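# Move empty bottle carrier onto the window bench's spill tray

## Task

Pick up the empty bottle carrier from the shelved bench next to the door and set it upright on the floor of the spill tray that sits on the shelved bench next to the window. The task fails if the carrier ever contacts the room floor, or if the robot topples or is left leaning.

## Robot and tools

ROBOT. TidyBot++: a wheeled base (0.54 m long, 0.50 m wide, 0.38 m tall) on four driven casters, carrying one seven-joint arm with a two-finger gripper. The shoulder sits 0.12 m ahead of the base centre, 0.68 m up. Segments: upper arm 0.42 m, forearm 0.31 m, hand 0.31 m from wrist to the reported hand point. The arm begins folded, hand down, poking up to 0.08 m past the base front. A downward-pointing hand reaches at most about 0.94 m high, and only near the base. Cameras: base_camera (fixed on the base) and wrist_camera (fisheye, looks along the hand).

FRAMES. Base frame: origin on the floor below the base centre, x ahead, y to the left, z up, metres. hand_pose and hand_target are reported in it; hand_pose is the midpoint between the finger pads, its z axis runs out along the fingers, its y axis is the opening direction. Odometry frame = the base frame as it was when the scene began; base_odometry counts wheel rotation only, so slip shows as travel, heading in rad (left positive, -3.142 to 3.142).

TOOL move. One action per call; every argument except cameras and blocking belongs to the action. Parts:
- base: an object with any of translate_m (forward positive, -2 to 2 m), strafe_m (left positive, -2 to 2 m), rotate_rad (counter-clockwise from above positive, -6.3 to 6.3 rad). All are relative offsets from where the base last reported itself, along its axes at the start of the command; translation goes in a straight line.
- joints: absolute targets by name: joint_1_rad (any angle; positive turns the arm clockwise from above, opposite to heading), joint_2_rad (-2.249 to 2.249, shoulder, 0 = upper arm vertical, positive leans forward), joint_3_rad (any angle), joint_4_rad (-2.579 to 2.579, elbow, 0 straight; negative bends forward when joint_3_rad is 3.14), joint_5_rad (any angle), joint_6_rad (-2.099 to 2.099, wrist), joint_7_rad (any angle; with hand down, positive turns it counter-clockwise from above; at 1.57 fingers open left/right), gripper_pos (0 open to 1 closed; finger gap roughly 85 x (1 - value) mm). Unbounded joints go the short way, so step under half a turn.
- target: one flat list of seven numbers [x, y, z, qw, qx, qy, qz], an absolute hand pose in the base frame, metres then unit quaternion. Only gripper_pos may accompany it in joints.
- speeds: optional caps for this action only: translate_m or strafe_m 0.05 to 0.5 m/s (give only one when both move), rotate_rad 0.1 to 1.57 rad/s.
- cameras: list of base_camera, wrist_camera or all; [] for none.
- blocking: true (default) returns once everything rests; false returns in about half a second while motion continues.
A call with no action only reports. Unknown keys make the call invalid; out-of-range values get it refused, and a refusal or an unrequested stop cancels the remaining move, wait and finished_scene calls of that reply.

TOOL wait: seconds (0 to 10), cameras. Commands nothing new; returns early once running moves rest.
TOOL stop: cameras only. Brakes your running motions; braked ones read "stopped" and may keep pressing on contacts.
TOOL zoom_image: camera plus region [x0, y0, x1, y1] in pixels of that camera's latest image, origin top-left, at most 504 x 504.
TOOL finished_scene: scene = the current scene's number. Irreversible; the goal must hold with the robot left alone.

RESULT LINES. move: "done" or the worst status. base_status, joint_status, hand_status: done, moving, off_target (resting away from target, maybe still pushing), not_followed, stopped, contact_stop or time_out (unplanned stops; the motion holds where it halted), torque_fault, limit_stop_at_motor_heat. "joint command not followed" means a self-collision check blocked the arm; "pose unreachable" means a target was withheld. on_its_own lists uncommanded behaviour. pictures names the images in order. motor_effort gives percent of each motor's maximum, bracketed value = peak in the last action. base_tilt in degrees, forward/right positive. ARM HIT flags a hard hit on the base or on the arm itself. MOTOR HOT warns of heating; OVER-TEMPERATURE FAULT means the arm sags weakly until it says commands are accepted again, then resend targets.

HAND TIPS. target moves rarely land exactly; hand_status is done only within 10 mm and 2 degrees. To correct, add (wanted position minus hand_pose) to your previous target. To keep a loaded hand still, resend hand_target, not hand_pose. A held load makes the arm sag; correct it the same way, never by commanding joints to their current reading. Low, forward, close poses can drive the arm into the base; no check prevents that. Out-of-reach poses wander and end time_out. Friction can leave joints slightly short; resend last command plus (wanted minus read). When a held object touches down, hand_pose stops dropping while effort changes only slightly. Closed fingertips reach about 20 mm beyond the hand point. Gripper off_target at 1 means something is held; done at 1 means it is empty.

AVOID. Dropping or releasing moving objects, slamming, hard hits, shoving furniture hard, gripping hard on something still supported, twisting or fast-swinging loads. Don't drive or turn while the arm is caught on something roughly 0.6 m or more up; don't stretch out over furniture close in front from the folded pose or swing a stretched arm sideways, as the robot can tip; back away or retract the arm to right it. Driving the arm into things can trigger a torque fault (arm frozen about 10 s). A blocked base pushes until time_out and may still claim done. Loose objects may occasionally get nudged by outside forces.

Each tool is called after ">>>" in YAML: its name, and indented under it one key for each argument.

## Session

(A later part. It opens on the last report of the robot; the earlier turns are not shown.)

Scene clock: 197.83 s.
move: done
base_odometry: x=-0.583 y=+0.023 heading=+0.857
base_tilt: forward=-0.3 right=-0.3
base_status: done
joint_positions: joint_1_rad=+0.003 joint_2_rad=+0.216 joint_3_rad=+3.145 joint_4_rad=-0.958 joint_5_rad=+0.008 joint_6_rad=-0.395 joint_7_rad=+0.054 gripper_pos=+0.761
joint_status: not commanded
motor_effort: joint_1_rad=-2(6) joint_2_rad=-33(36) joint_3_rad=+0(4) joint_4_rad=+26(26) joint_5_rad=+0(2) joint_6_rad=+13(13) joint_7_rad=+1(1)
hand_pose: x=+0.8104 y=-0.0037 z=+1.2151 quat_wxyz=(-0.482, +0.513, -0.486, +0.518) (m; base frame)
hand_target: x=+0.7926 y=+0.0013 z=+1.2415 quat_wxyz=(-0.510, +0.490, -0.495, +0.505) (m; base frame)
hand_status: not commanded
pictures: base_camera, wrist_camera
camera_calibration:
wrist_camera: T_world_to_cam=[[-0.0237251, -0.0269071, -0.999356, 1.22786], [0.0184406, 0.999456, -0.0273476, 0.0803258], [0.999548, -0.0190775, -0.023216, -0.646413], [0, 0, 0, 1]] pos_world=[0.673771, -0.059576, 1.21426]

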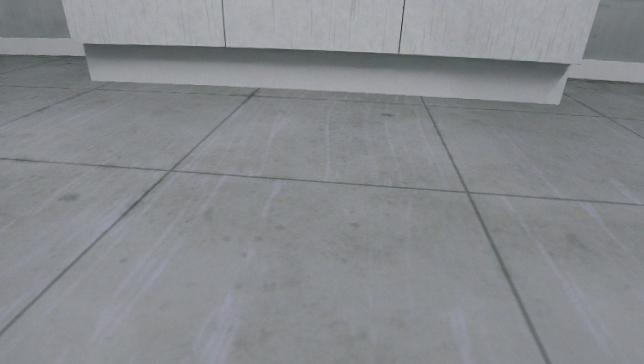

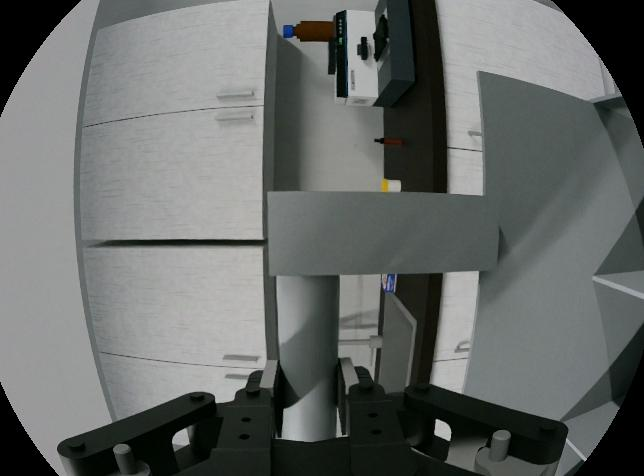

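>>> move:
  base: {"rotate_rad":-1.685}
  speeds: {"rotate_rad":0.7}

>>> move:
  base: {"translate_m":0.4,"strafe_m":0.4}
  speeds: {"translate_m":0.35}

Scene clock: 206.87 s.
move: done
base_odometry: x=-0.583 y=+0.023 heading=-0.827
base_tilt: forward=-0.3 right=-0.3
base_status: done
joint_positions: joint_1_rad=+0.003 joint_2_rad=+0.216 joint_3_rad=+3.145 joint_4_rad=-0.958 joint_5_rad=+0.008 joint_6_rad=-0.395 joint_7_rad=+0.054 gripper_pos=+0.761
joint_status: not commanded
motor_effort: joint_1_rad=-2(6) joint_2_rad=-33(35) joint_3_rad=-1(5) joint_4_rad=+25(27) joint_5_rad=+0(2) joint_6_rad=+13(13) joint_7_rad=+0(2)
hand_pose: x=+0.8104 y=-0.0039 z=+1.2151 quat_wxyz=(-0.482, +0.513, -0.486, +0.518) (m; base frame)
hand_target: x=+0.7926 y=+0.0013 z=+1.2415 quat_wxyz=(-0.510, +0.490, -0.495, +0.505) (m; base frame)
hand_status: not commanded
pictures: base_camera, wrist_camera
camera_calibration:
wrist_camera: T_world_to_cam=[[-0.0237346, -0.0269366, -0.999355, 1.22786], [0.0187889, 0.999448, -0.0273854, 0.0803101], [0.999542, -0.0194268, -0.0232154, -0.646415], [0, 0, 0, 1]] pos_world=[0.673752, -0.0597493, 1.21426]

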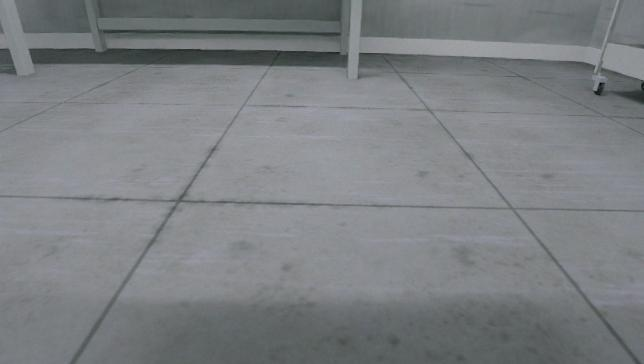

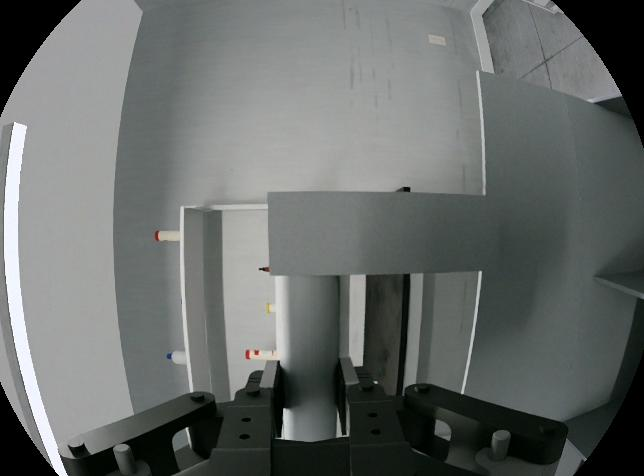

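Scene clock: 209.50 s.
move: done
base_odometry: x=-0.017 y=-0.001 heading=-0.828
base_tilt: forward=-0.3 right=-0.3
base_status: done
joint_positions: joint_1_rad=+0.002 joint_2_rad=+0.216 joint_3_rad=+3.145 joint_4_rad=-0.958 joint_5_rad=+0.008 joint_6_rad=-0.396 joint_7_rad=+0.054 gripper_pos=+0.761
joint_status: not commanded
motor_effort: joint_1_rad=-2(5) joint_2_rad=-34(36) joint_3_rad=-2(3) joint_4_rad=+26(27) joint_5_rad=+0(1) joint_6_rad=+13(14) joint_7_rad=+0(2)
hand_pose: x=+0.8106 y=-0.0029 z=+1.2145 quat_wxyz=(-0.482, +0.513, -0.486, +0.518) (m; base frame)
hand_target: x=+0.7926 y=+0.0013 z=+1.2415 quat_wxyz=(-0.510, +0.490, -0.495, +0.505) (m; base frame)
hand_status: not commanded
pictures: base_camera, wrist_camera
camera_calibration:
wrist_camera: T_world_to_cam=[[-0.0249865, -0.0268902, -0.999326, 1.22831], [0.0171833, 0.999479, -0.027324, 0.0804693], [0.99954, -0.0178544, -0.0245114, -0.645081], [0, 0, 0, 1]] pos_world=[0.674093, -0.0589154, 1.21387]

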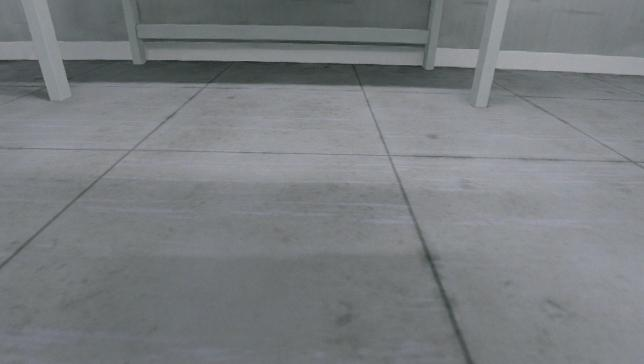

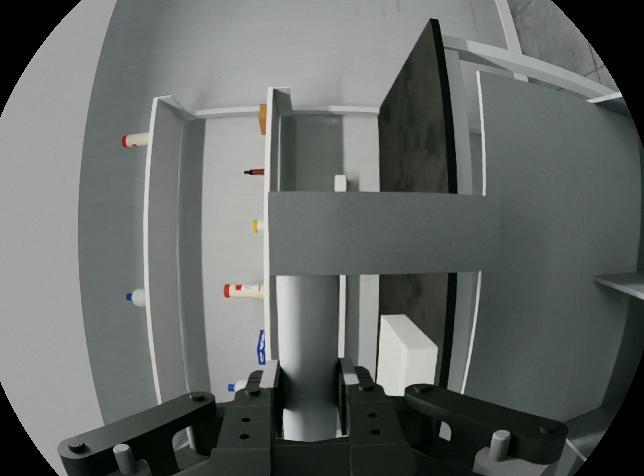

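>>> move:
  base: {"translate_m":0.3,"strafe_m":0.35}
  speeds: {"translate_m":0.3}
  cameras: ["wrist_camera"]

>>> zoom_image:
  camera: "wrist_camera"
  region: [320, 20, 520, 420]

Scene clock: 223.47 s.
move: done
base_odometry: x=+0.444 y=+0.015 heading=-0.828
base_tilt: forward=-0.3 right=-0.3
base_status: done
joint_positions: joint_1_rad=+0.002 joint_2_rad=+0.216 joint_3_rad=+3.144 joint_4_rad=-0.957 joint_5_rad=+0.008 joint_6_rad=-0.396 joint_7_rad=+0.054 gripper_pos=+0.761
joint_status: not commanded
motor_effort: joint_1_rad=-2(5) joint_2_rad=-32(36) joint_3_rad=-1(2) joint_4_rad=+25(26) joint_5_rad=+0(2) joint_6_rad=+13(13) joint_7_rad=+1(1)
hand_pose: x=+0.8106 y=-0.0023 z=+1.2145 quat_wxyz=(-0.482, +0.513, -0.486, +0.517) (m; base frame)
hand_target: x=+0.7926 y=+0.0013 z=+1.2415 quat_wxyz=(-0.510, +0.490, -0.495, +0.505) (m; base frame)
hand_status: not commanded
pictures: wrist_camera
camera_calibration:
wrist_camera: T_world_to_cam=[[-0.0250846, -0.0268418, -0.999325, 1.22837], [0.0163073, 0.999495, -0.0272558, 0.0805284], [0.999552, -0.01698, -0.0246342, -0.644941], [0, 0, 0, 1]] pos_world=[0.674152, -0.0584672, 1.21384]

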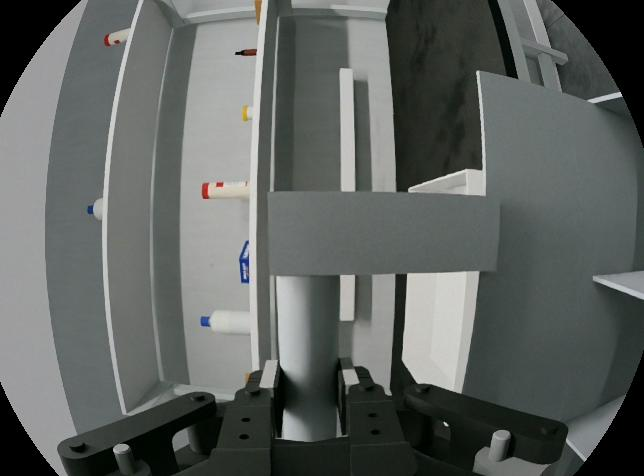

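Scaled by 1.260.

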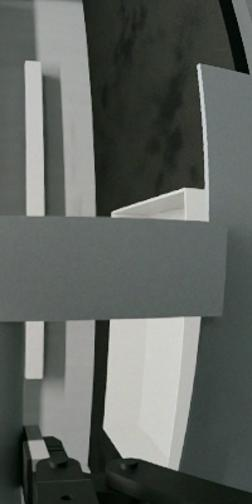

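>>> move:
  base: {"rotate_rad":0.2}
  speeds: {"rotate_rad":0.4}
  cameras: []

>>> move:
  base: {"strafe_m":-0.274}
  speeds: {"strafe_m":0.3}
  joints: {"joint_1_rad":0,"joint_2_rad":0.295,"joint_3_rad":3.1416,"joint_4_rad":-0.56,"joint_5_rad":0,"joint_6_rad":-0.71,"joint_7_rad":-0.01}

>>> zoom_image:
  camera: "wrist_camera"
  region: [250, 20, 550, 420]

Scene clock: 245.57 s.
move: done
base_odometry: x=+0.444 y=+0.015 heading=-0.628
base_tilt: forward=-0.3 right=-0.3
base_status: done
joint_positions: joint_1_rad=-0.004 joint_2_rad=+0.216 joint_3_rad=+3.138 joint_4_rad=-0.957 joint_5_rad=+0.008 joint_6_rad=-0.396 joint_7_rad=+0.054 gripper_pos=+0.761
joint_status: not commanded
motor_effort: joint_1_rad=-2(6) joint_2_rad=-33(35) joint_3_rad=-1(4) joint_4_rad=+25(27) joint_5_rad=+0(2) joint_6_rad=+13(13) joint_7_rad=+1(2)
hand_pose: x=+0.8105 y=+0.0051 z=+1.2145 quat_wxyz=(-0.486, +0.516, -0.483, +0.514) (m; base frame)
hand_target: x=+0.7926 y=+0.0013 z=+1.2415 quat_wxyz=(-0.510, +0.490, -0.495, +0.505) (m; base frame)
hand_status: not commanded
pictures: none
No camera images: "cameras" was empty.

Scene clock: 247.37 s.
move: done
base_odometry: x=+0.283 y=-0.207 heading=-0.627
base_tilt: forward=-0.3 right=-0.3
base_status: done
joint_positions: joint_1_rad=+0.003 joint_2_rad=+0.301 joint_3_rad=+3.140 joint_4_rad=-0.594 joint_5_rad=+0.008 joint_6_rad=-0.680 joint_7_rad=+0.054 gripper_pos=+0.761
joint_status: all done
motor_effort: joint_1_rad=-2(4) joint_2_rad=-34(36) joint_3_rad=+0(3) joint_4_rad=+22(28) joint_5_rad=+0(2) joint_6_rad=+13(14) joint_7_rad=+1(2)
hand_pose: x=+0.8003 y=-0.0015 z=+1.2789 quat_wxyz=(-0.482, +0.514, -0.487, +0.515) (m; base frame)
hand_target: x=+0.7898 y=+0.0013 z=+1.2925 quat_wxyz=(-0.504, +0.496, -0.501, +0.499) (m; base frame)
hand_status: not commanded
pictures: base_camera, wrist_camera
camera_calibration:
wrist_camera: T_world_to_cam=[[-0.0301688, -0.024634, -0.999241, 1.29649], [0.0153002, 0.999568, -0.025104, 0.0796617], [0.999428, -0.016046, -0.0297789, -0.626318], [0, 0, 0, 1]] pos_world=[0.663854, -0.0577395, 1.27885]

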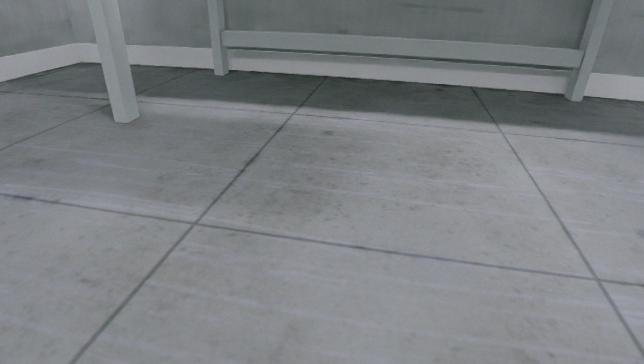

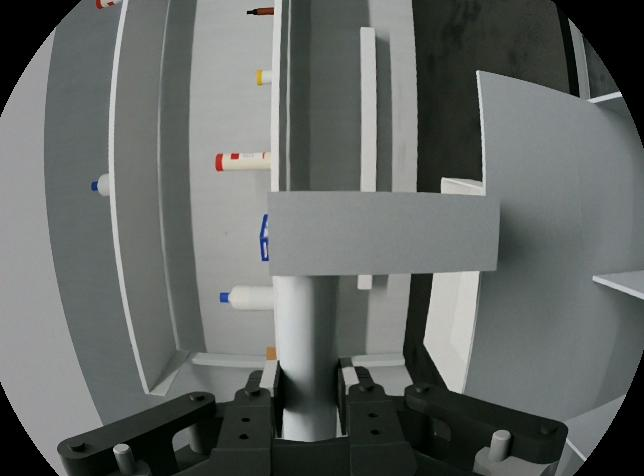

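Scaled by 1.260.

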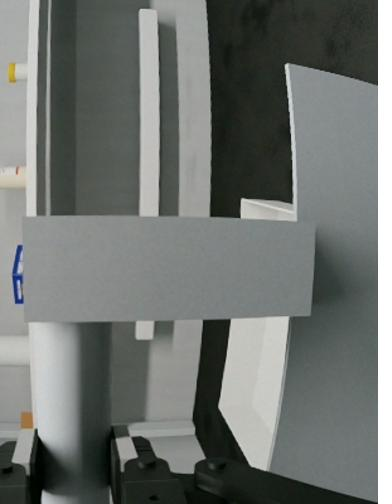

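>>> move:
  base: {"translate_m":0.25,"strafe_m":-0.015}
  speeds: {"translate_m":0.15}
  cameras: ["wrist_camera"]

>>> zoom_image:
  camera: "wrist_camera"
  region: [250, 20, 550, 420]

Scene clock: 264.60 s.
move: done
base_odometry: x=+0.476 y=-0.367 heading=-0.628
base_tilt: forward=-0.3 right=-0.3
base_status: done
joint_positions: joint_1_rad=+0.003 joint_2_rad=+0.320 joint_3_rad=+3.140 joint_4_rad=-0.591 joint_5_rad=+0.008 joint_6_rad=-0.686 joint_7_rad=+0.054 gripper_pos=+0.761
joint_status: not commanded
motor_effort: joint_1_rad=-2(3) joint_2_rad=-34(38) joint_3_rad=-1(2) joint_4_rad=+22(24) joint_5_rad=+0(2) joint_6_rad=+12(14) joint_7_rad=+1(1)
hand_pose: x=+0.8107 y=-0.0015 z=+1.2662 quat_wxyz=(-0.477, +0.520, -0.492, +0.510) (m; base frame)
hand_target: x=+0.7898 y=+0.0013 z=+1.2925 quat_wxyz=(-0.504, +0.496, -0.501, +0.499) (m; base frame)
hand_status: not commanded
pictures: wrist_camera
camera_calibration:
wrist_camera: T_world_to_cam=[[-0.0511145, -0.0245517, -0.998391, 1.29996], [0.0148072, 0.999569, -0.0253387, 0.0799181], [0.998583, -0.0160786, -0.050729, -0.609924], [0, 0, 0, 1]] pos_world=[0.674324, -0.0577741, 1.26896]

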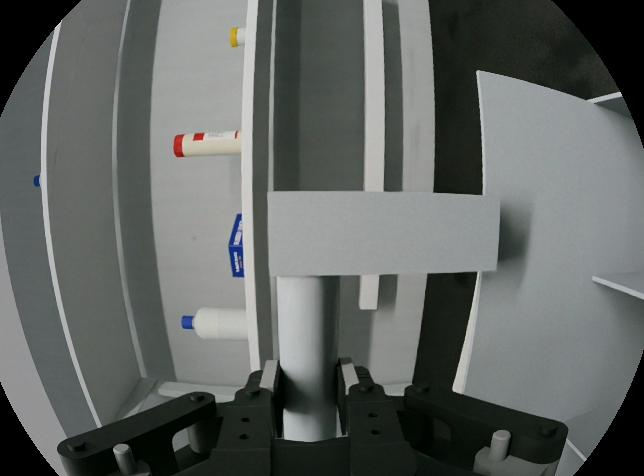

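Scaled by 1.260.

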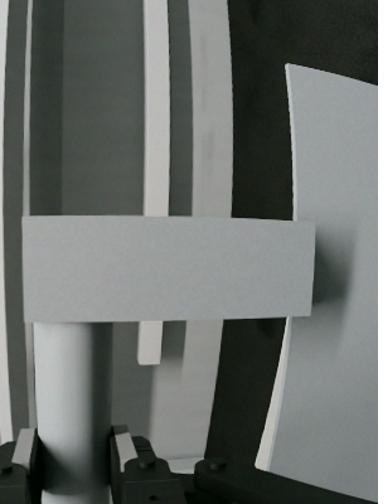

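>>> move:
  joints: {"joint_1_rad":0,"joint_2_rad":0.275,"joint_3_rad":3.1416,"joint_4_rad":-0.56,"joint_5_rad":0,"joint_6_rad":-0.71,"joint_7_rad":-0.01}
  cameras: []

>>> move:
  base: {"translate_m":0.235}
  speeds: {"translate_m":0.12}
  cameras: ["wrist_camera"]

>>> zoom_image:
  camera: "wrist_camera"
  region: [250, 20, 550, 470]

Scene clock: 274.03 s.
move: off_target
base_odometry: x=+0.476 y=-0.367 heading=-0.628
base_tilt: forward=-0.3 right=-0.3
base_status: not commanded
joint_positions: joint_1_rad=+0.003 joint_2_rad=+0.316 joint_3_rad=+3.140 joint_4_rad=-0.591 joint_5_rad=+0.008 joint_6_rad=-0.686 joint_7_rad=+0.054 gripper_pos=+0.761
joint_status: joint_2_rad off_target (ended at +0.316, target +0.275); the others done
motor_effort: joint_1_rad=-1(2) joint_2_rad=-34(36) joint_3_rad=-1(1) joint_4_rad=+23(24) joint_5_rad=-1(1) joint_6_rad=+13(13) joint_7_rad=+1(2)
hand_pose: x=+0.8084 y=-0.0015 z=+1.2690 quat_wxyz=(-0.478, +0.519, -0.491, +0.511) (m; base frame)
hand_target: x=+0.7775 y=+0.0013 z=+1.3058 quat_wxyz=(-0.509, +0.491, -0.496, +0.504) (m; base frame)
hand_status: not commanded
pictures: none
No camera images: "cameras" was empty.

Scene clock: 276.50 s.
move: done
base_odometry: x=+0.667 y=-0.505 heading=-0.628
base_tilt: forward=-0.3 right=-0.3
base_status: done
joint_positions: joint_1_rad=+0.003 joint_2_rad=+0.309 joint_3_rad=+3.140 joint_4_rad=-0.589 joint_5_rad=+0.008 joint_6_rad=-0.687 joint_7_rad=+0.054 gripper_pos=+0.761
joint_status: not commanded
motor_effort: joint_1_rad=-1(3) joint_2_rad=-34(38) joint_3_rad=-1(2) joint_4_rad=+23(24) joint_5_rad=+0(1) joint_6_rad=+13(13) joint_7_rad=+1(2)
hand_pose: x=+0.8040 y=-0.0015 z=+1.2742 quat_wxyz=(-0.479, +0.517, -0.490, +0.513) (m; base frame)
hand_target: x=+0.7775 y=+0.0013 z=+1.3058 quat_wxyz=(-0.509, +0.491, -0.496, +0.504) (m; base frame)
hand_status: not commanded
pictures: wrist_camera
camera_calibration:
wrist_camera: T_world_to_cam=[[-0.0397317, -0.0245754, -0.998908, 1.29914], [0.0151019, 0.999569, -0.0251923, 0.0797827], [0.999096, -0.0160863, -0.0393434, -0.617725], [0, 0, 0, 1]] pos_world=[0.667579, -0.0577582, 1.27543]

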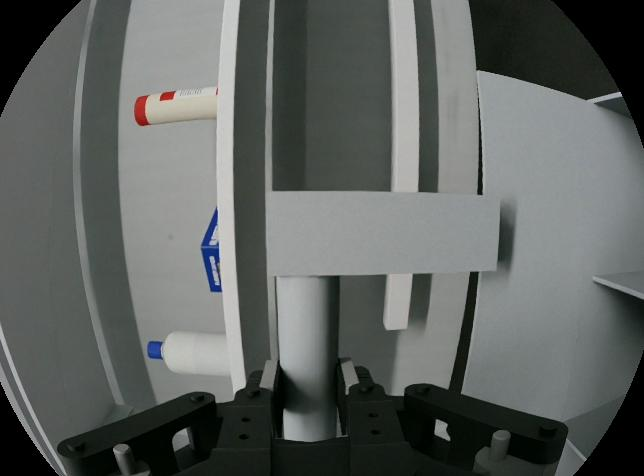

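Scaled by 1.120.

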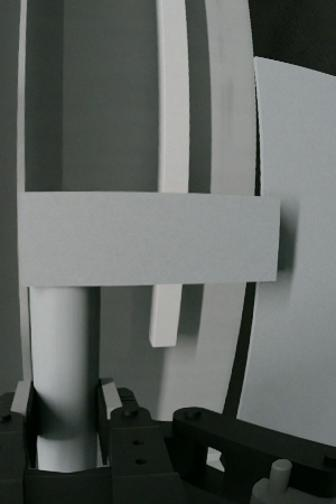

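>>> move:
  joints: {"joint_1_rad":0,"joint_2_rad":0.255,"joint_3_rad":3.1416,"joint_4_rad":-0.70,"joint_5_rad":0,"joint_6_rad":-0.59,"joint_7_rad":-0.01}
  cameras: []

>>> move:
  joints: {"joint_1_rad":0,"joint_2_rad":0.222,"joint_3_rad":3.1416,"joint_4_rad":-0.825,"joint_5_rad":0,"joint_6_rad":-0.485,"joint_7_rad":-0.01}
  cameras: ["wrist_camera"]

>>> zoom_image:
  camera: "wrist_camera"
  region: [250, 20, 550, 470]

Scene clock: 284.27 s.
move: off_target
base_odometry: x=+0.667 y=-0.505 heading=-0.628
base_tilt: forward=-0.3 right=-0.3
base_status: not commanded
joint_positions: joint_1_rad=+0.003 joint_2_rad=+0.297 joint_3_rad=+3.140 joint_4_rad=-0.697 joint_5_rad=+0.008 joint_6_rad=-0.653 joint_7_rad=+0.054 gripper_pos=+0.761
joint_status: joint_2_rad off_target (ended at +0.297, target +0.255); the others done
motor_effort: joint_1_rad=-1(2) joint_2_rad=-34(37) joint_3_rad=-1(2) joint_4_rad=+23(25) joint_5_rad=+0(2) joint_6_rad=+13(14) joint_7_rad=+0(2)
hand_pose: x=+0.8160 y=-0.0014 z=+1.2316 quat_wxyz=(-0.464, +0.533, -0.504, +0.496) (m; base frame)
hand_target: x=+0.7930 y=+0.0013 z=+1.2786 quat_wxyz=(-0.509, +0.491, -0.496, +0.504) (m; base frame)
hand_status: not commanded
pictures: none
No camera images: "cameras" was empty.

Scene clock: 285.27 s.
move: off_target
base_odometry: x=+0.667 y=-0.505 heading=-0.628
base_tilt: forward=-0.3 right=-0.3
base_status: not commanded
joint_positions: joint_1_rad=+0.003 joint_2_rad=+0.271 joint_3_rad=+3.140 joint_4_rad=-0.817 joint_5_rad=+0.008 joint_6_rad=-0.560 joint_7_rad=+0.054 gripper_pos=+0.761
joint_status: joint_2_rad off_target (ended at +0.271, target +0.222); the others done
motor_effort: joint_1_rad=-2(2) joint_2_rad=-34(36) joint_3_rad=-1(2) joint_4_rad=+24(26) joint_5_rad=-1(1) joint_6_rad=+13(14) joint_7_rad=+1(3)
hand_pose: x=+0.8202 y=-0.0012 z=+1.2092 quat_wxyz=(-0.464, +0.533, -0.504, +0.496) (m; base frame)
hand_target: x=+0.7949 y=+0.0013 z=+1.2615 quat_wxyz=(-0.512, +0.488, -0.493, +0.507) (m; base frame)
hand_status: not commanded
pictures: wrist_camera
camera_calibration:
wrist_camera: T_world_to_cam=[[-0.10301, -0.0251845, -0.994361, 1.28124], [0.0125253, 0.999567, -0.0266139, 0.0814232], [0.994601, -0.0151962, -0.10265, -0.556268], [0, 0, 0, 1]] pos_world=[0.684226, -0.0575737, 1.21908]

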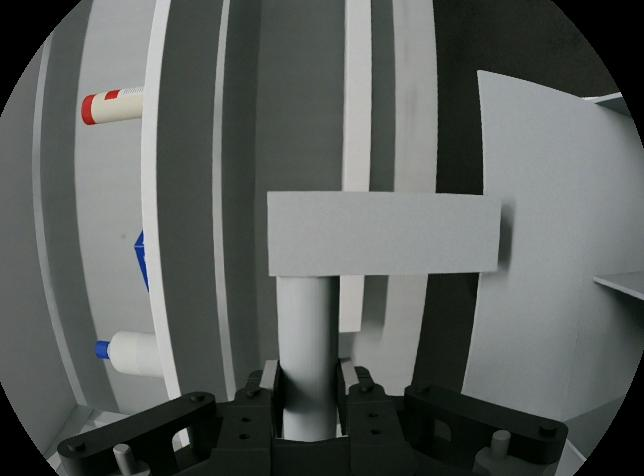

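Scaled by 1.120.

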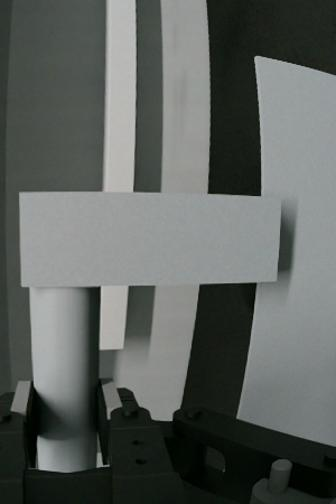

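>>> move:
  joints: {"joint_1_rad":0,"joint_2_rad":0.20,"joint_3_rad":3.1416,"joint_4_rad":-0.88,"joint_5_rad":0,"joint_6_rad":-0.37,"joint_7_rad":-0.01}
  cameras: []

>>> move:
  joints: {"joint_1_rad":0,"joint_2_rad":0.175,"joint_3_rad":3.1416,"joint_4_rad":-0.97,"joint_5_rad":0,"joint_6_rad":-0.30,"joint_7_rad":-0.01}
  cameras: ["wrist_camera"]

Scene clock: 291.47 s.
move: off_target
base_odometry: x=+0.667 y=-0.505 heading=-0.628
base_tilt: forward=-0.3 right=-0.3
base_status: not commanded
joint_positions: joint_1_rad=+0.003 joint_2_rad=+0.248 joint_3_rad=+3.140 joint_4_rad=-0.875 joint_5_rad=+0.008 joint_6_rad=-0.440 joint_7_rad=+0.054 gripper_pos=+0.761
joint_status: joint_2_rad off_target (ended at +0.248, target +0.200); the others done
motor_effort: joint_1_rad=-1(2) joint_2_rad=-34(35) joint_3_rad=-1(3) joint_4_rad=+25(26) joint_5_rad=+0(1) joint_6_rad=+13(14) joint_7_rad=+1(2)
hand_pose: x=+0.8171 y=-0.0009 z=+1.2279 quat_wxyz=(-0.485, +0.512, -0.484, +0.518) (m; base frame)
hand_target: x=+0.7889 y=+0.0013 z=+1.2798 quat_wxyz=(-0.532, +0.467, -0.471, +0.527) (m; base frame)
hand_status: not commanded
pictures: none
No camera images: "cameras" was empty.

Scene clock: 292.33 s.
move: off_target
base_odometry: x=+0.667 y=-0.505 heading=-0.628
base_tilt: forward=-0.3 right=-0.3
base_status: not commanded
joint_positions: joint_1_rad=+0.003 joint_2_rad=+0.222 joint_3_rad=+3.140 joint_4_rad=-0.963 joint_5_rad=+0.008 joint_6_rad=-0.371 joint_7_rad=+0.054 gripper_pos=+0.761
joint_status: joint_2_rad off_target (ended at +0.222, target +0.175); the others done
motor_effort: joint_1_rad=-2(2) joint_2_rad=-33(35) joint_3_rad=-1(2) joint_4_rad=+26(27) joint_5_rad=+0(1) joint_6_rad=+13(13) joint_7_rad=+1(1)
hand_pose: x=+0.8140 y=-0.0007 z=+1.2154 quat_wxyz=(-0.487, +0.510, -0.482, +0.520) (m; base frame)
hand_target: x=+0.7874 y=+0.0013 z=+1.2650 quat_wxyz=(-0.533, +0.465, -0.470, +0.528) (m; base frame)
hand_status: not commanded
pictures: wrist_camera
camera_calibration:
wrist_camera: T_world_to_cam=[[-0.0105266, -0.026124, -0.999603, 1.21788], [0.0135384, 0.999563, -0.0262655, 0.0799234], [0.999853, -0.0138095, -0.0101683, -0.666125], [0, 0, 0, 1]] pos_world=[0.677765, -0.0572715, 1.21272]

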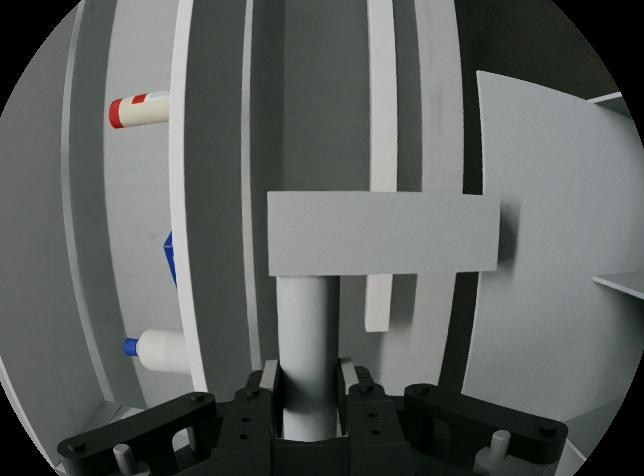

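>>> move:
  joints: {"joint_1_rad":0,"joint_2_rad":0.156,"joint_3_rad":3.1416,"joint_4_rad":-1.06,"joint_5_rad":0,"joint_6_rad":-0.23,"joint_7_rad":-0.01}
  cameras: ["wrist_camera"]

>>> move:
  joints: {"joint_1_rad":0,"joint_2_rad":0.14,"joint_3_rad":3.1416,"joint_4_rad":-1.12,"joint_5_rad":0,"joint_6_rad":-0.19,"joint_7_rad":-0.01}
  cameras: []

Scene clock: 298.43 s.
move: off_target
base_odometry: x=+0.667 y=-0.505 heading=-0.628
base_tilt: forward=-0.3 right=-0.3
base_status: not commanded
joint_positions: joint_1_rad=+0.003 joint_2_rad=+0.202 joint_3_rad=+3.140 joint_4_rad=-1.055 joint_5_rad=+0.008 joint_6_rad=-0.299 joint_7_rad=+0.054 gripper_pos=+0.761
joint_status: joint_2_rad off_target (ended at +0.202, target +0.156); the others done
motor_effort: joint_1_rad=-2(2) joint_2_rad=-33(35) joint_3_rad=-1(2) joint_4_rad=+25(28) joint_5_rad=+0(2) joint_6_rad=+13(13) joint_7_rad=+1(3)
hand_pose: x=+0.8135 y=-0.0005 z=+1.1959 quat_wxyz=(-0.487, +0.511, -0.482, +0.520) (m; base frame)
hand_target: x=+0.7880 y=+0.0013 z=+1.2454 quat_wxyz=(-0.533, +0.466, -0.470, +0.528) (m; base frame)
hand_status: not commanded
pictures: wrist_camera
camera_calibration:
wrist_camera: T_world_to_cam=[[-0.0107704, -0.0263571, -0.999595, 1.19857], [0.0129293, 0.999565, -0.0264956, 0.0799705], [0.999858, -0.0132094, -0.0104249, -0.665527], [0, 0, 0, 1]] pos_world=[0.677308, -0.0571362, 1.19326]

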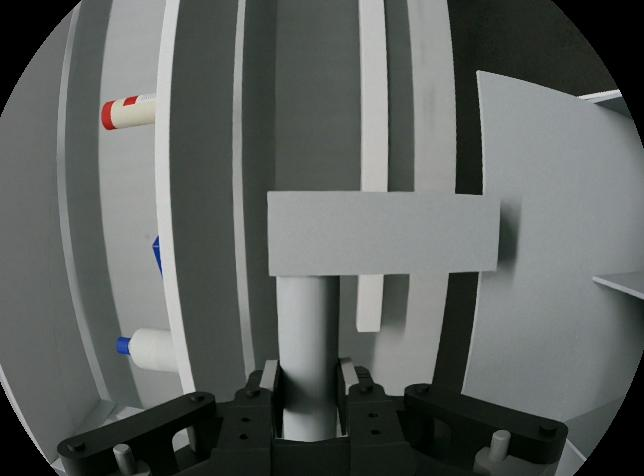

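Scene clock: 299.20 s.
move: off_target
base_odometry: x=+0.667 y=-0.505 heading=-0.628
base_tilt: forward=-0.3 right=-0.3
base_status: not commanded
joint_positions: joint_1_rad=+0.003 joint_2_rad=+0.187 joint_3_rad=+3.140 joint_4_rad=-1.114 joint_5_rad=+0.008 joint_6_rad=-0.259 joint_7_rad=+0.054 gripper_pos=+0.761
joint_status: joint_2_rad off_target (ended at +0.187, target +0.140); the others done
motor_effort: joint_1_rad=-2(2) joint_2_rad=-32(33) joint_3_rad=-1(2) joint_4_rad=+26(28) joint_5_rad=+0(1) joint_6_rad=+12(14) joint_7_rad=+0(2)
hand_pose: x=+0.8113 y=-0.0003 z=+1.1826 quat_wxyz=(-0.486, +0.512, -0.482, +0.519) (m; base frame)
hand_target: x=+0.7860 y=+0.0013 z=+1.2321 quat_wxyz=(-0.532, +0.467, -0.471, +0.527) (m; base frame)
hand_status: not commanded
pictures: none
No camera images: "cameras" was empty.

>>> move:
  joints: {"joint_1_rad":0,"joint_2_rad":0.134,"joint_3_rad":3.1416,"joint_4_rad":-1.155,"joint_5_rad":0,"joint_6_rad":-0.165,"joint_7_rad":-0.01}
  cameras: []

>>> move:
  joints: {"joint_1_rad":0,"joint_2_rad":0.13,"joint_3_rad":3.1416,"joint_4_rad":-1.19,"joint_5_rad":0,"joint_6_rad":-0.145,"joint_7_rad":-0.01}
  cameras: ["wrist_camera"]

Scene clock: 305.50 s.
move: off_target
base_odometry: x=+0.667 y=-0.505 heading=-0.628
base_tilt: forward=-0.3 right=-0.3
base_status: not commanded
joint_positions: joint_1_rad=+0.003 joint_2_rad=+0.175 joint_3_rad=+3.140 joint_4_rad=-1.143 joint_5_rad=+0.008 joint_6_rad=-0.227 joint_7_rad=+0.054 gripper_pos=+0.761
joint_status: joint_2_rad off_target (ended at +0.175, target +0.134); the others done
motor_effort: joint_1_rad=-1(2) joint_2_rad=-32(32) joint_3_rad=+0(2) joint_4_rad=+26(26) joint_5_rad=+0(1) joint_6_rad=+12(13) joint_7_rad=+1(2)
hand_pose: x=+0.8078 y=-0.0003 z=+1.1831 quat_wxyz=(-0.490, +0.508, -0.479, +0.523) (m; base frame)
hand_target: x=+0.7864 y=+0.0013 z=+1.2225 quat_wxyz=(-0.531, +0.468, -0.472, +0.526) (m; base frame)
hand_status: not commanded
pictures: none
No camera images: "cameras" was empty.

Scene clock: 306.17 s.
move: done
base_odometry: x=+0.667 y=-0.505 heading=-0.628
base_tilt: forward=-0.3 right=-0.3
base_status: not commanded
joint_positions: joint_1_rad=+0.003 joint_2_rad=+0.163 joint_3_rad=+3.140 joint_4_rad=-1.170 joint_5_rad=+0.008 joint_6_rad=-0.198 joint_7_rad=+0.054 gripper_pos=+0.761
joint_status: all done
motor_effort: joint_1_rad=-2(3) joint_2_rad=-29(31) joint_3_rad=+0(2) joint_4_rad=+25(25) joint_5_rad=+0(1) joint_6_rad=+11(13) joint_7_rad=+2(2)
hand_pose: x=+0.8040 y=-0.0002 z=+1.1833 quat_wxyz=(-0.493, +0.504, -0.475, +0.526) (m; base frame)
hand_target: x=+0.7876 y=+0.0013 z=+1.2099 quat_wxyz=(-0.528, +0.471, -0.475, +0.523) (m; base frame)
hand_status: not commanded
pictures: wrist_camera
camera_calibration:
wrist_camera: T_world_to_cam=[[0.0140274, -0.0266769, -0.999546, 1.16593], [0.0127866, 0.999567, -0.0264981, 0.0795903], [0.99982, -0.0124091, 0.0143625, -0.685421], [0, 0, 0, 1]] pos_world=[0.667925, -0.0569578, 1.17736]

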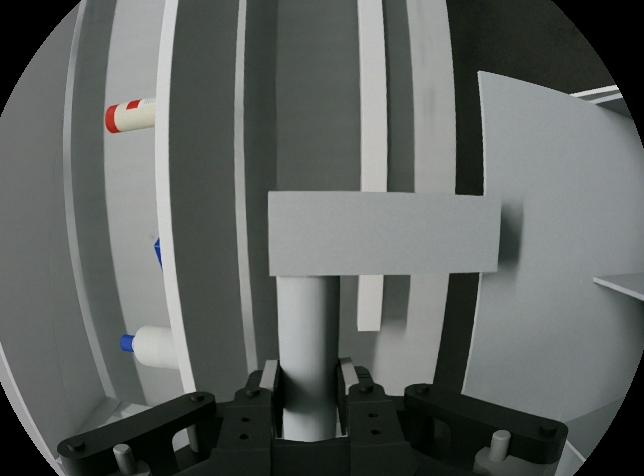

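>>> move:
  joints: {"joint_1_rad":0,"joint_2_rad":0.14,"joint_3_rad":3.1416,"joint_4_rad":-1.20,"joint_5_rad":0,"joint_6_rad":-0.2,"joint_7_rad":-0.01}
  cameras: []

>>> move:
  joints: {"joint_1_rad":0,"joint_2_rad":0.145,"joint_3_rad":3.1416,"joint_4_rad":-1.23,"joint_5_rad":0,"joint_6_rad":-0.20,"joint_7_rad":-0.01}
  cameras: ["wrist_camera"]

Scene clock: 312.20 s.
move: done
base_odometry: x=+0.667 y=-0.505 heading=-0.628
base_tilt: forward=-0.3 right=-0.3
base_status: not commanded
joint_positions: joint_1_rad=+0.003 joint_2_rad=+0.161 joint_3_rad=+3.140 joint_4_rad=-1.172 joint_5_rad=+0.008 joint_6_rad=-0.202 joint_7_rad=+0.054 gripper_pos=+0.761
joint_status: all done
motor_effort: joint_1_rad=-1(2) joint_2_rad=-27(30) joint_3_rad=-1(1) joint_4_rad=+20(25) joint_5_rad=+1(1) joint_6_rad=+8(12) joint_7_rad=+1(3)
hand_pose: x=+0.8030 y=-0.0002 z=+1.1827 quat_wxyz=(-0.492, +0.505, -0.476, +0.525) (m; base frame)
hand_target: x=+0.7949 y=+0.0013 z=+1.1799 quat_wxyz=(-0.510, +0.490, -0.495, +0.505) (m; base frame)
hand_status: not commanded
pictures: none
No camera images: "cameras" was empty.

Scene clock: 312.83 s.
move: off_target
base_odometry: x=+0.667 y=-0.505 heading=-0.628
base_tilt: forward=-0.3 right=-0.3
base_status: not commanded
joint_positions: joint_1_rad=+0.003 joint_2_rad=+0.152 joint_3_rad=+3.140 joint_4_rad=-1.183 joint_5_rad=+0.008 joint_6_rad=-0.200 joint_7_rad=+0.054 gripper_pos=+0.761
joint_status: joint_4_rad off_target (ended at -1.183, target -1.230); the others done
motor_effort: joint_1_rad=-2(3) joint_2_rad=-24(28) joint_3_rad=-1(2) joint_4_rad=+19(23) joint_5_rad=+0(1) joint_6_rad=+7(10) joint_7_rad=+2(2)
hand_pose: x=+0.7996 y=-0.0002 z=+1.1821 quat_wxyz=(-0.492, +0.505, -0.476, +0.525) (m; base frame)
hand_target: x=+0.7994 y=+0.0013 z=+1.1580 quat_wxyz=(-0.501, +0.499, -0.504, +0.496) (m; base frame)
hand_status: not commanded
pictures: wrist_camera
camera_calibration:
wrist_camera: T_world_to_cam=[[0.00965184, -0.0266806, -0.999597, 1.16835], [0.0126879, 0.999567, -0.0265573, 0.079755], [0.999873, -0.0124264, 0.00998618, -0.675897], [0, 0, 0, 1]] pos_world=[0.663522, -0.0569472, 1.17674]

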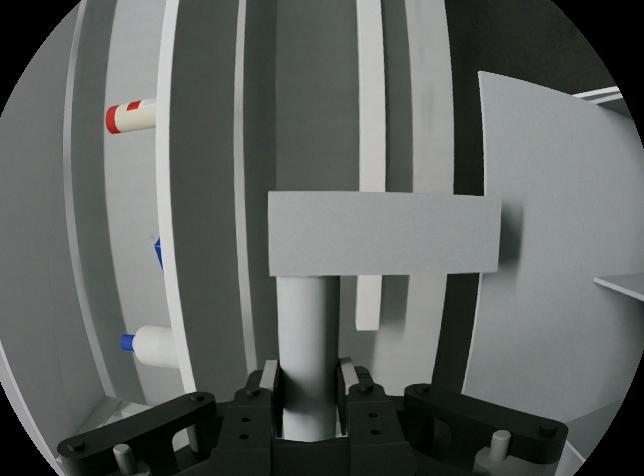

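>>> move:
  joints: {"gripper_pos":0.7}
  cameras: []

>>> move:
  joints: {"gripper_pos":0.4}
  cameras: ["wrist_camera"]

Scene clock: 317.20 s.
move: done
base_odometry: x=+0.667 y=-0.505 heading=-0.628
base_tilt: forward=-0.3 right=-0.3
base_status: not commanded
joint_positions: joint_1_rad=+0.003 joint_2_rad=+0.150 joint_3_rad=+3.140 joint_4_rad=-1.193 joint_5_rad=+0.008 joint_6_rad=-0.200 joint_7_rad=+0.054 gripper_pos=+0.700
joint_status: all done
motor_effort: joint_1_rad=-2(2) joint_2_rad=-23(28) joint_3_rad=-1(2) joint_4_rad=+18(24) joint_5_rad=-1(2) joint_6_rad=+6(10) joint_7_rad=+1(2)
hand_pose: x=+0.7991 y=-0.0002 z=+1.1776 quat_wxyz=(-0.490, +0.507, -0.478, +0.523) (m; base frame)
hand_target: x=+0.7994 y=+0.0013 z=+1.1580 quat_wxyz=(-0.501, +0.499, -0.504, +0.496) (m; base frame)
hand_status: not commanded
pictures: none
No camera images: "cameras" was empty.

Scene clock: 317.90 s.
move: done
base_odometry: x=+0.667 y=-0.505 heading=-0.628
base_tilt: forward=-0.3 right=-0.3
base_status: not commanded
joint_positions: joint_1_rad=+0.003 joint_2_rad=+0.150 joint_3_rad=+3.140 joint_4_rad=-1.204 joint_5_rad=+0.008 joint_6_rad=-0.200 joint_7_rad=+0.054 gripper_pos=+0.400
joint_status: all done
motor_effort: joint_1_rad=-2(2) joint_2_rad=-27(28) joint_3_rad=-1(1) joint_4_rad=+21(23) joint_5_rad=+0(1) joint_6_rad=+9(10) joint_7_rad=+1(1)
hand_pose: x=+0.7999 y=-0.0002 z=+1.1712 quat_wxyz=(-0.488, +0.510, -0.481, +0.521) (m; base frame)
hand_target: x=+0.7994 y=+0.0013 z=+1.1580 quat_wxyz=(-0.501, +0.499, -0.504, +0.496) (m; base frame)
hand_status: not commanded
pictures: wrist_camera
camera_calibration:
wrist_camera: T_world_to_cam=[[-0.00795325, -0.0266621, -0.999613, 1.17156], [0.0122093, 0.999567, -0.026758, 0.0800745], [0.999894, -0.0124174, -0.00762428, -0.655474], [0, 0, 0, 1]] pos_world=[0.663745, -0.0569429, 1.16825]

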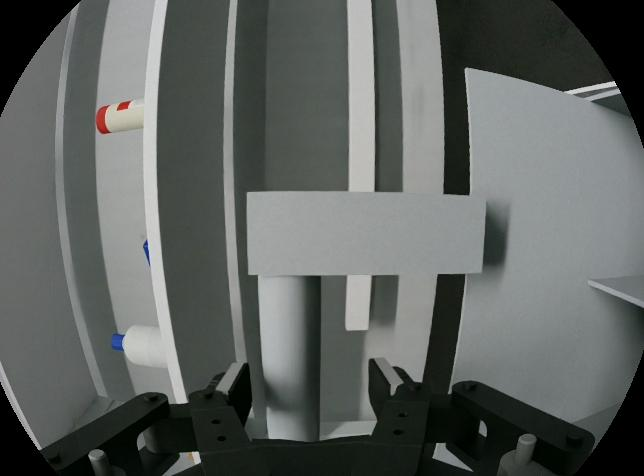

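>>> move:
  base: {"translate_m":-0.35}
  speeds: {"translate_m":0.15}
  cameras: ["wrist_camera"]

Scene clock: 324.27 s.
move: done
base_odometry: x=+0.383 y=-0.299 heading=-0.629
base_tilt: forward=-0.3 right=-0.3
base_status: done
joint_positions: joint_1_rad=+0.003 joint_2_rad=+0.146 joint_3_rad=+3.140 joint_4_rad=-1.205 joint_5_rad=+0.008 joint_6_rad=-0.200 joint_7_rad=+0.054 gripper_pos=+0.400
joint_status: not commanded
motor_effort: joint_1_rad=-2(2) joint_2_rad=-26(32) joint_3_rad=+0(2) joint_4_rad=+23(24) joint_5_rad=+0(2) joint_6_rad=+9(10) joint_7_rad=+1(2)
hand_pose: x=+0.7981 y=-0.0002 z=+1.1732 quat_wxyz=(-0.488, +0.509, -0.480, +0.521) (m; base frame)
hand_target: x=+0.7994 y=+0.0013 z=+1.1580 quat_wxyz=(-0.501, +0.499, -0.504, +0.496) (m; base frame)
hand_status: not commanded
pictures: wrist_camera
camera_calibration:
wrist_camera: T_world_to_cam=[[-0.00510368, -0.0266707, -0.999631, 1.17129], [0.0122854, 0.999567, -0.0267317, 0.0800532], [0.999912, -0.0124173, -0.00477381, -0.65704], [0, 0, 0, 1]] pos_world=[0.661976, -0.0569382, 1.16986]

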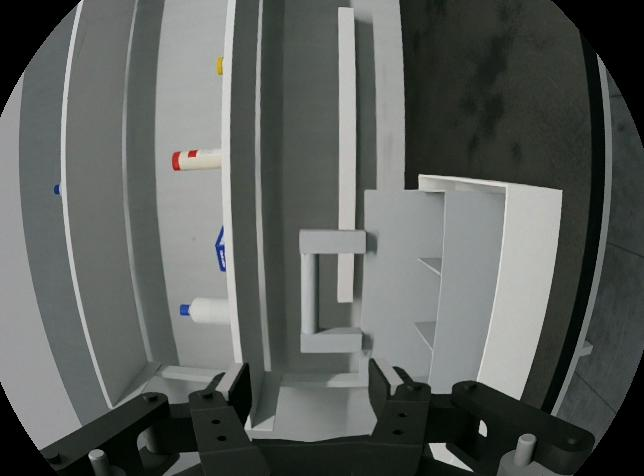

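>>> zoom_image:
  camera: "wrist_camera"
  region: [350, 150, 590, 410]

Scaled by 1.938.

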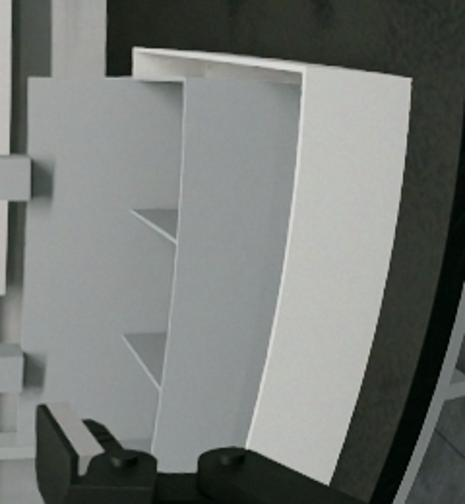

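>>> wait:
  seconds: 0.5
  cameras: ["wrist_camera"]

>>> finished_scene:
  scene: 2

Scene clock: 333.37 s.
base_odometry: x=+0.383 y=-0.299 heading=-0.629
base_tilt: forward=-0.3 right=-0.3
base_status: done
joint_positions: joint_1_rad=+0.003 joint_2_rad=+0.146 joint_3_rad=+3.140 joint_4_rad=-1.205 joint_5_rad=+0.008 joint_6_rad=-0.200 joint_7_rad=+0.054 gripper_pos=+0.400
joint_status: not commanded
motor_effort: joint_1_rad=-2(2) joint_2_rad=-27(32) joint_3_rad=-1(2) joint_4_rad=+22(24) joint_5_rad=-1(2) joint_6_rad=+9(10) joint_7_rad=+1(2)
hand_pose: x=+0.7981 y=-0.0002 z=+1.1732 quat_wxyz=(-0.488, +0.509, -0.480, +0.521) (m; base frame)
hand_target: x=+0.7994 y=+0.0013 z=+1.1580 quat_wxyz=(-0.501, +0.499, -0.504, +0.496) (m; base frame)
hand_status: not commanded
wait: 0.50 s; at rest from the start
pictures: wrist_camera
camera_calibration:
wrist_camera: T_world_to_cam=[[-0.00510368, -0.0266707, -0.999631, 1.17129], [0.0122854, 0.999567, -0.0267317, 0.0800532], [0.999912, -0.0124173, -0.00477381, -0.65704], [0, 0, 0, 1]] pos_world=[0.661976, -0.0569382, 1.16986]

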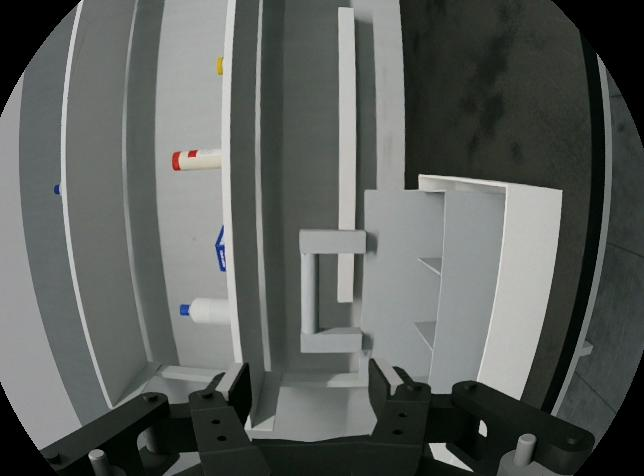

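The scene is finished: the task was done.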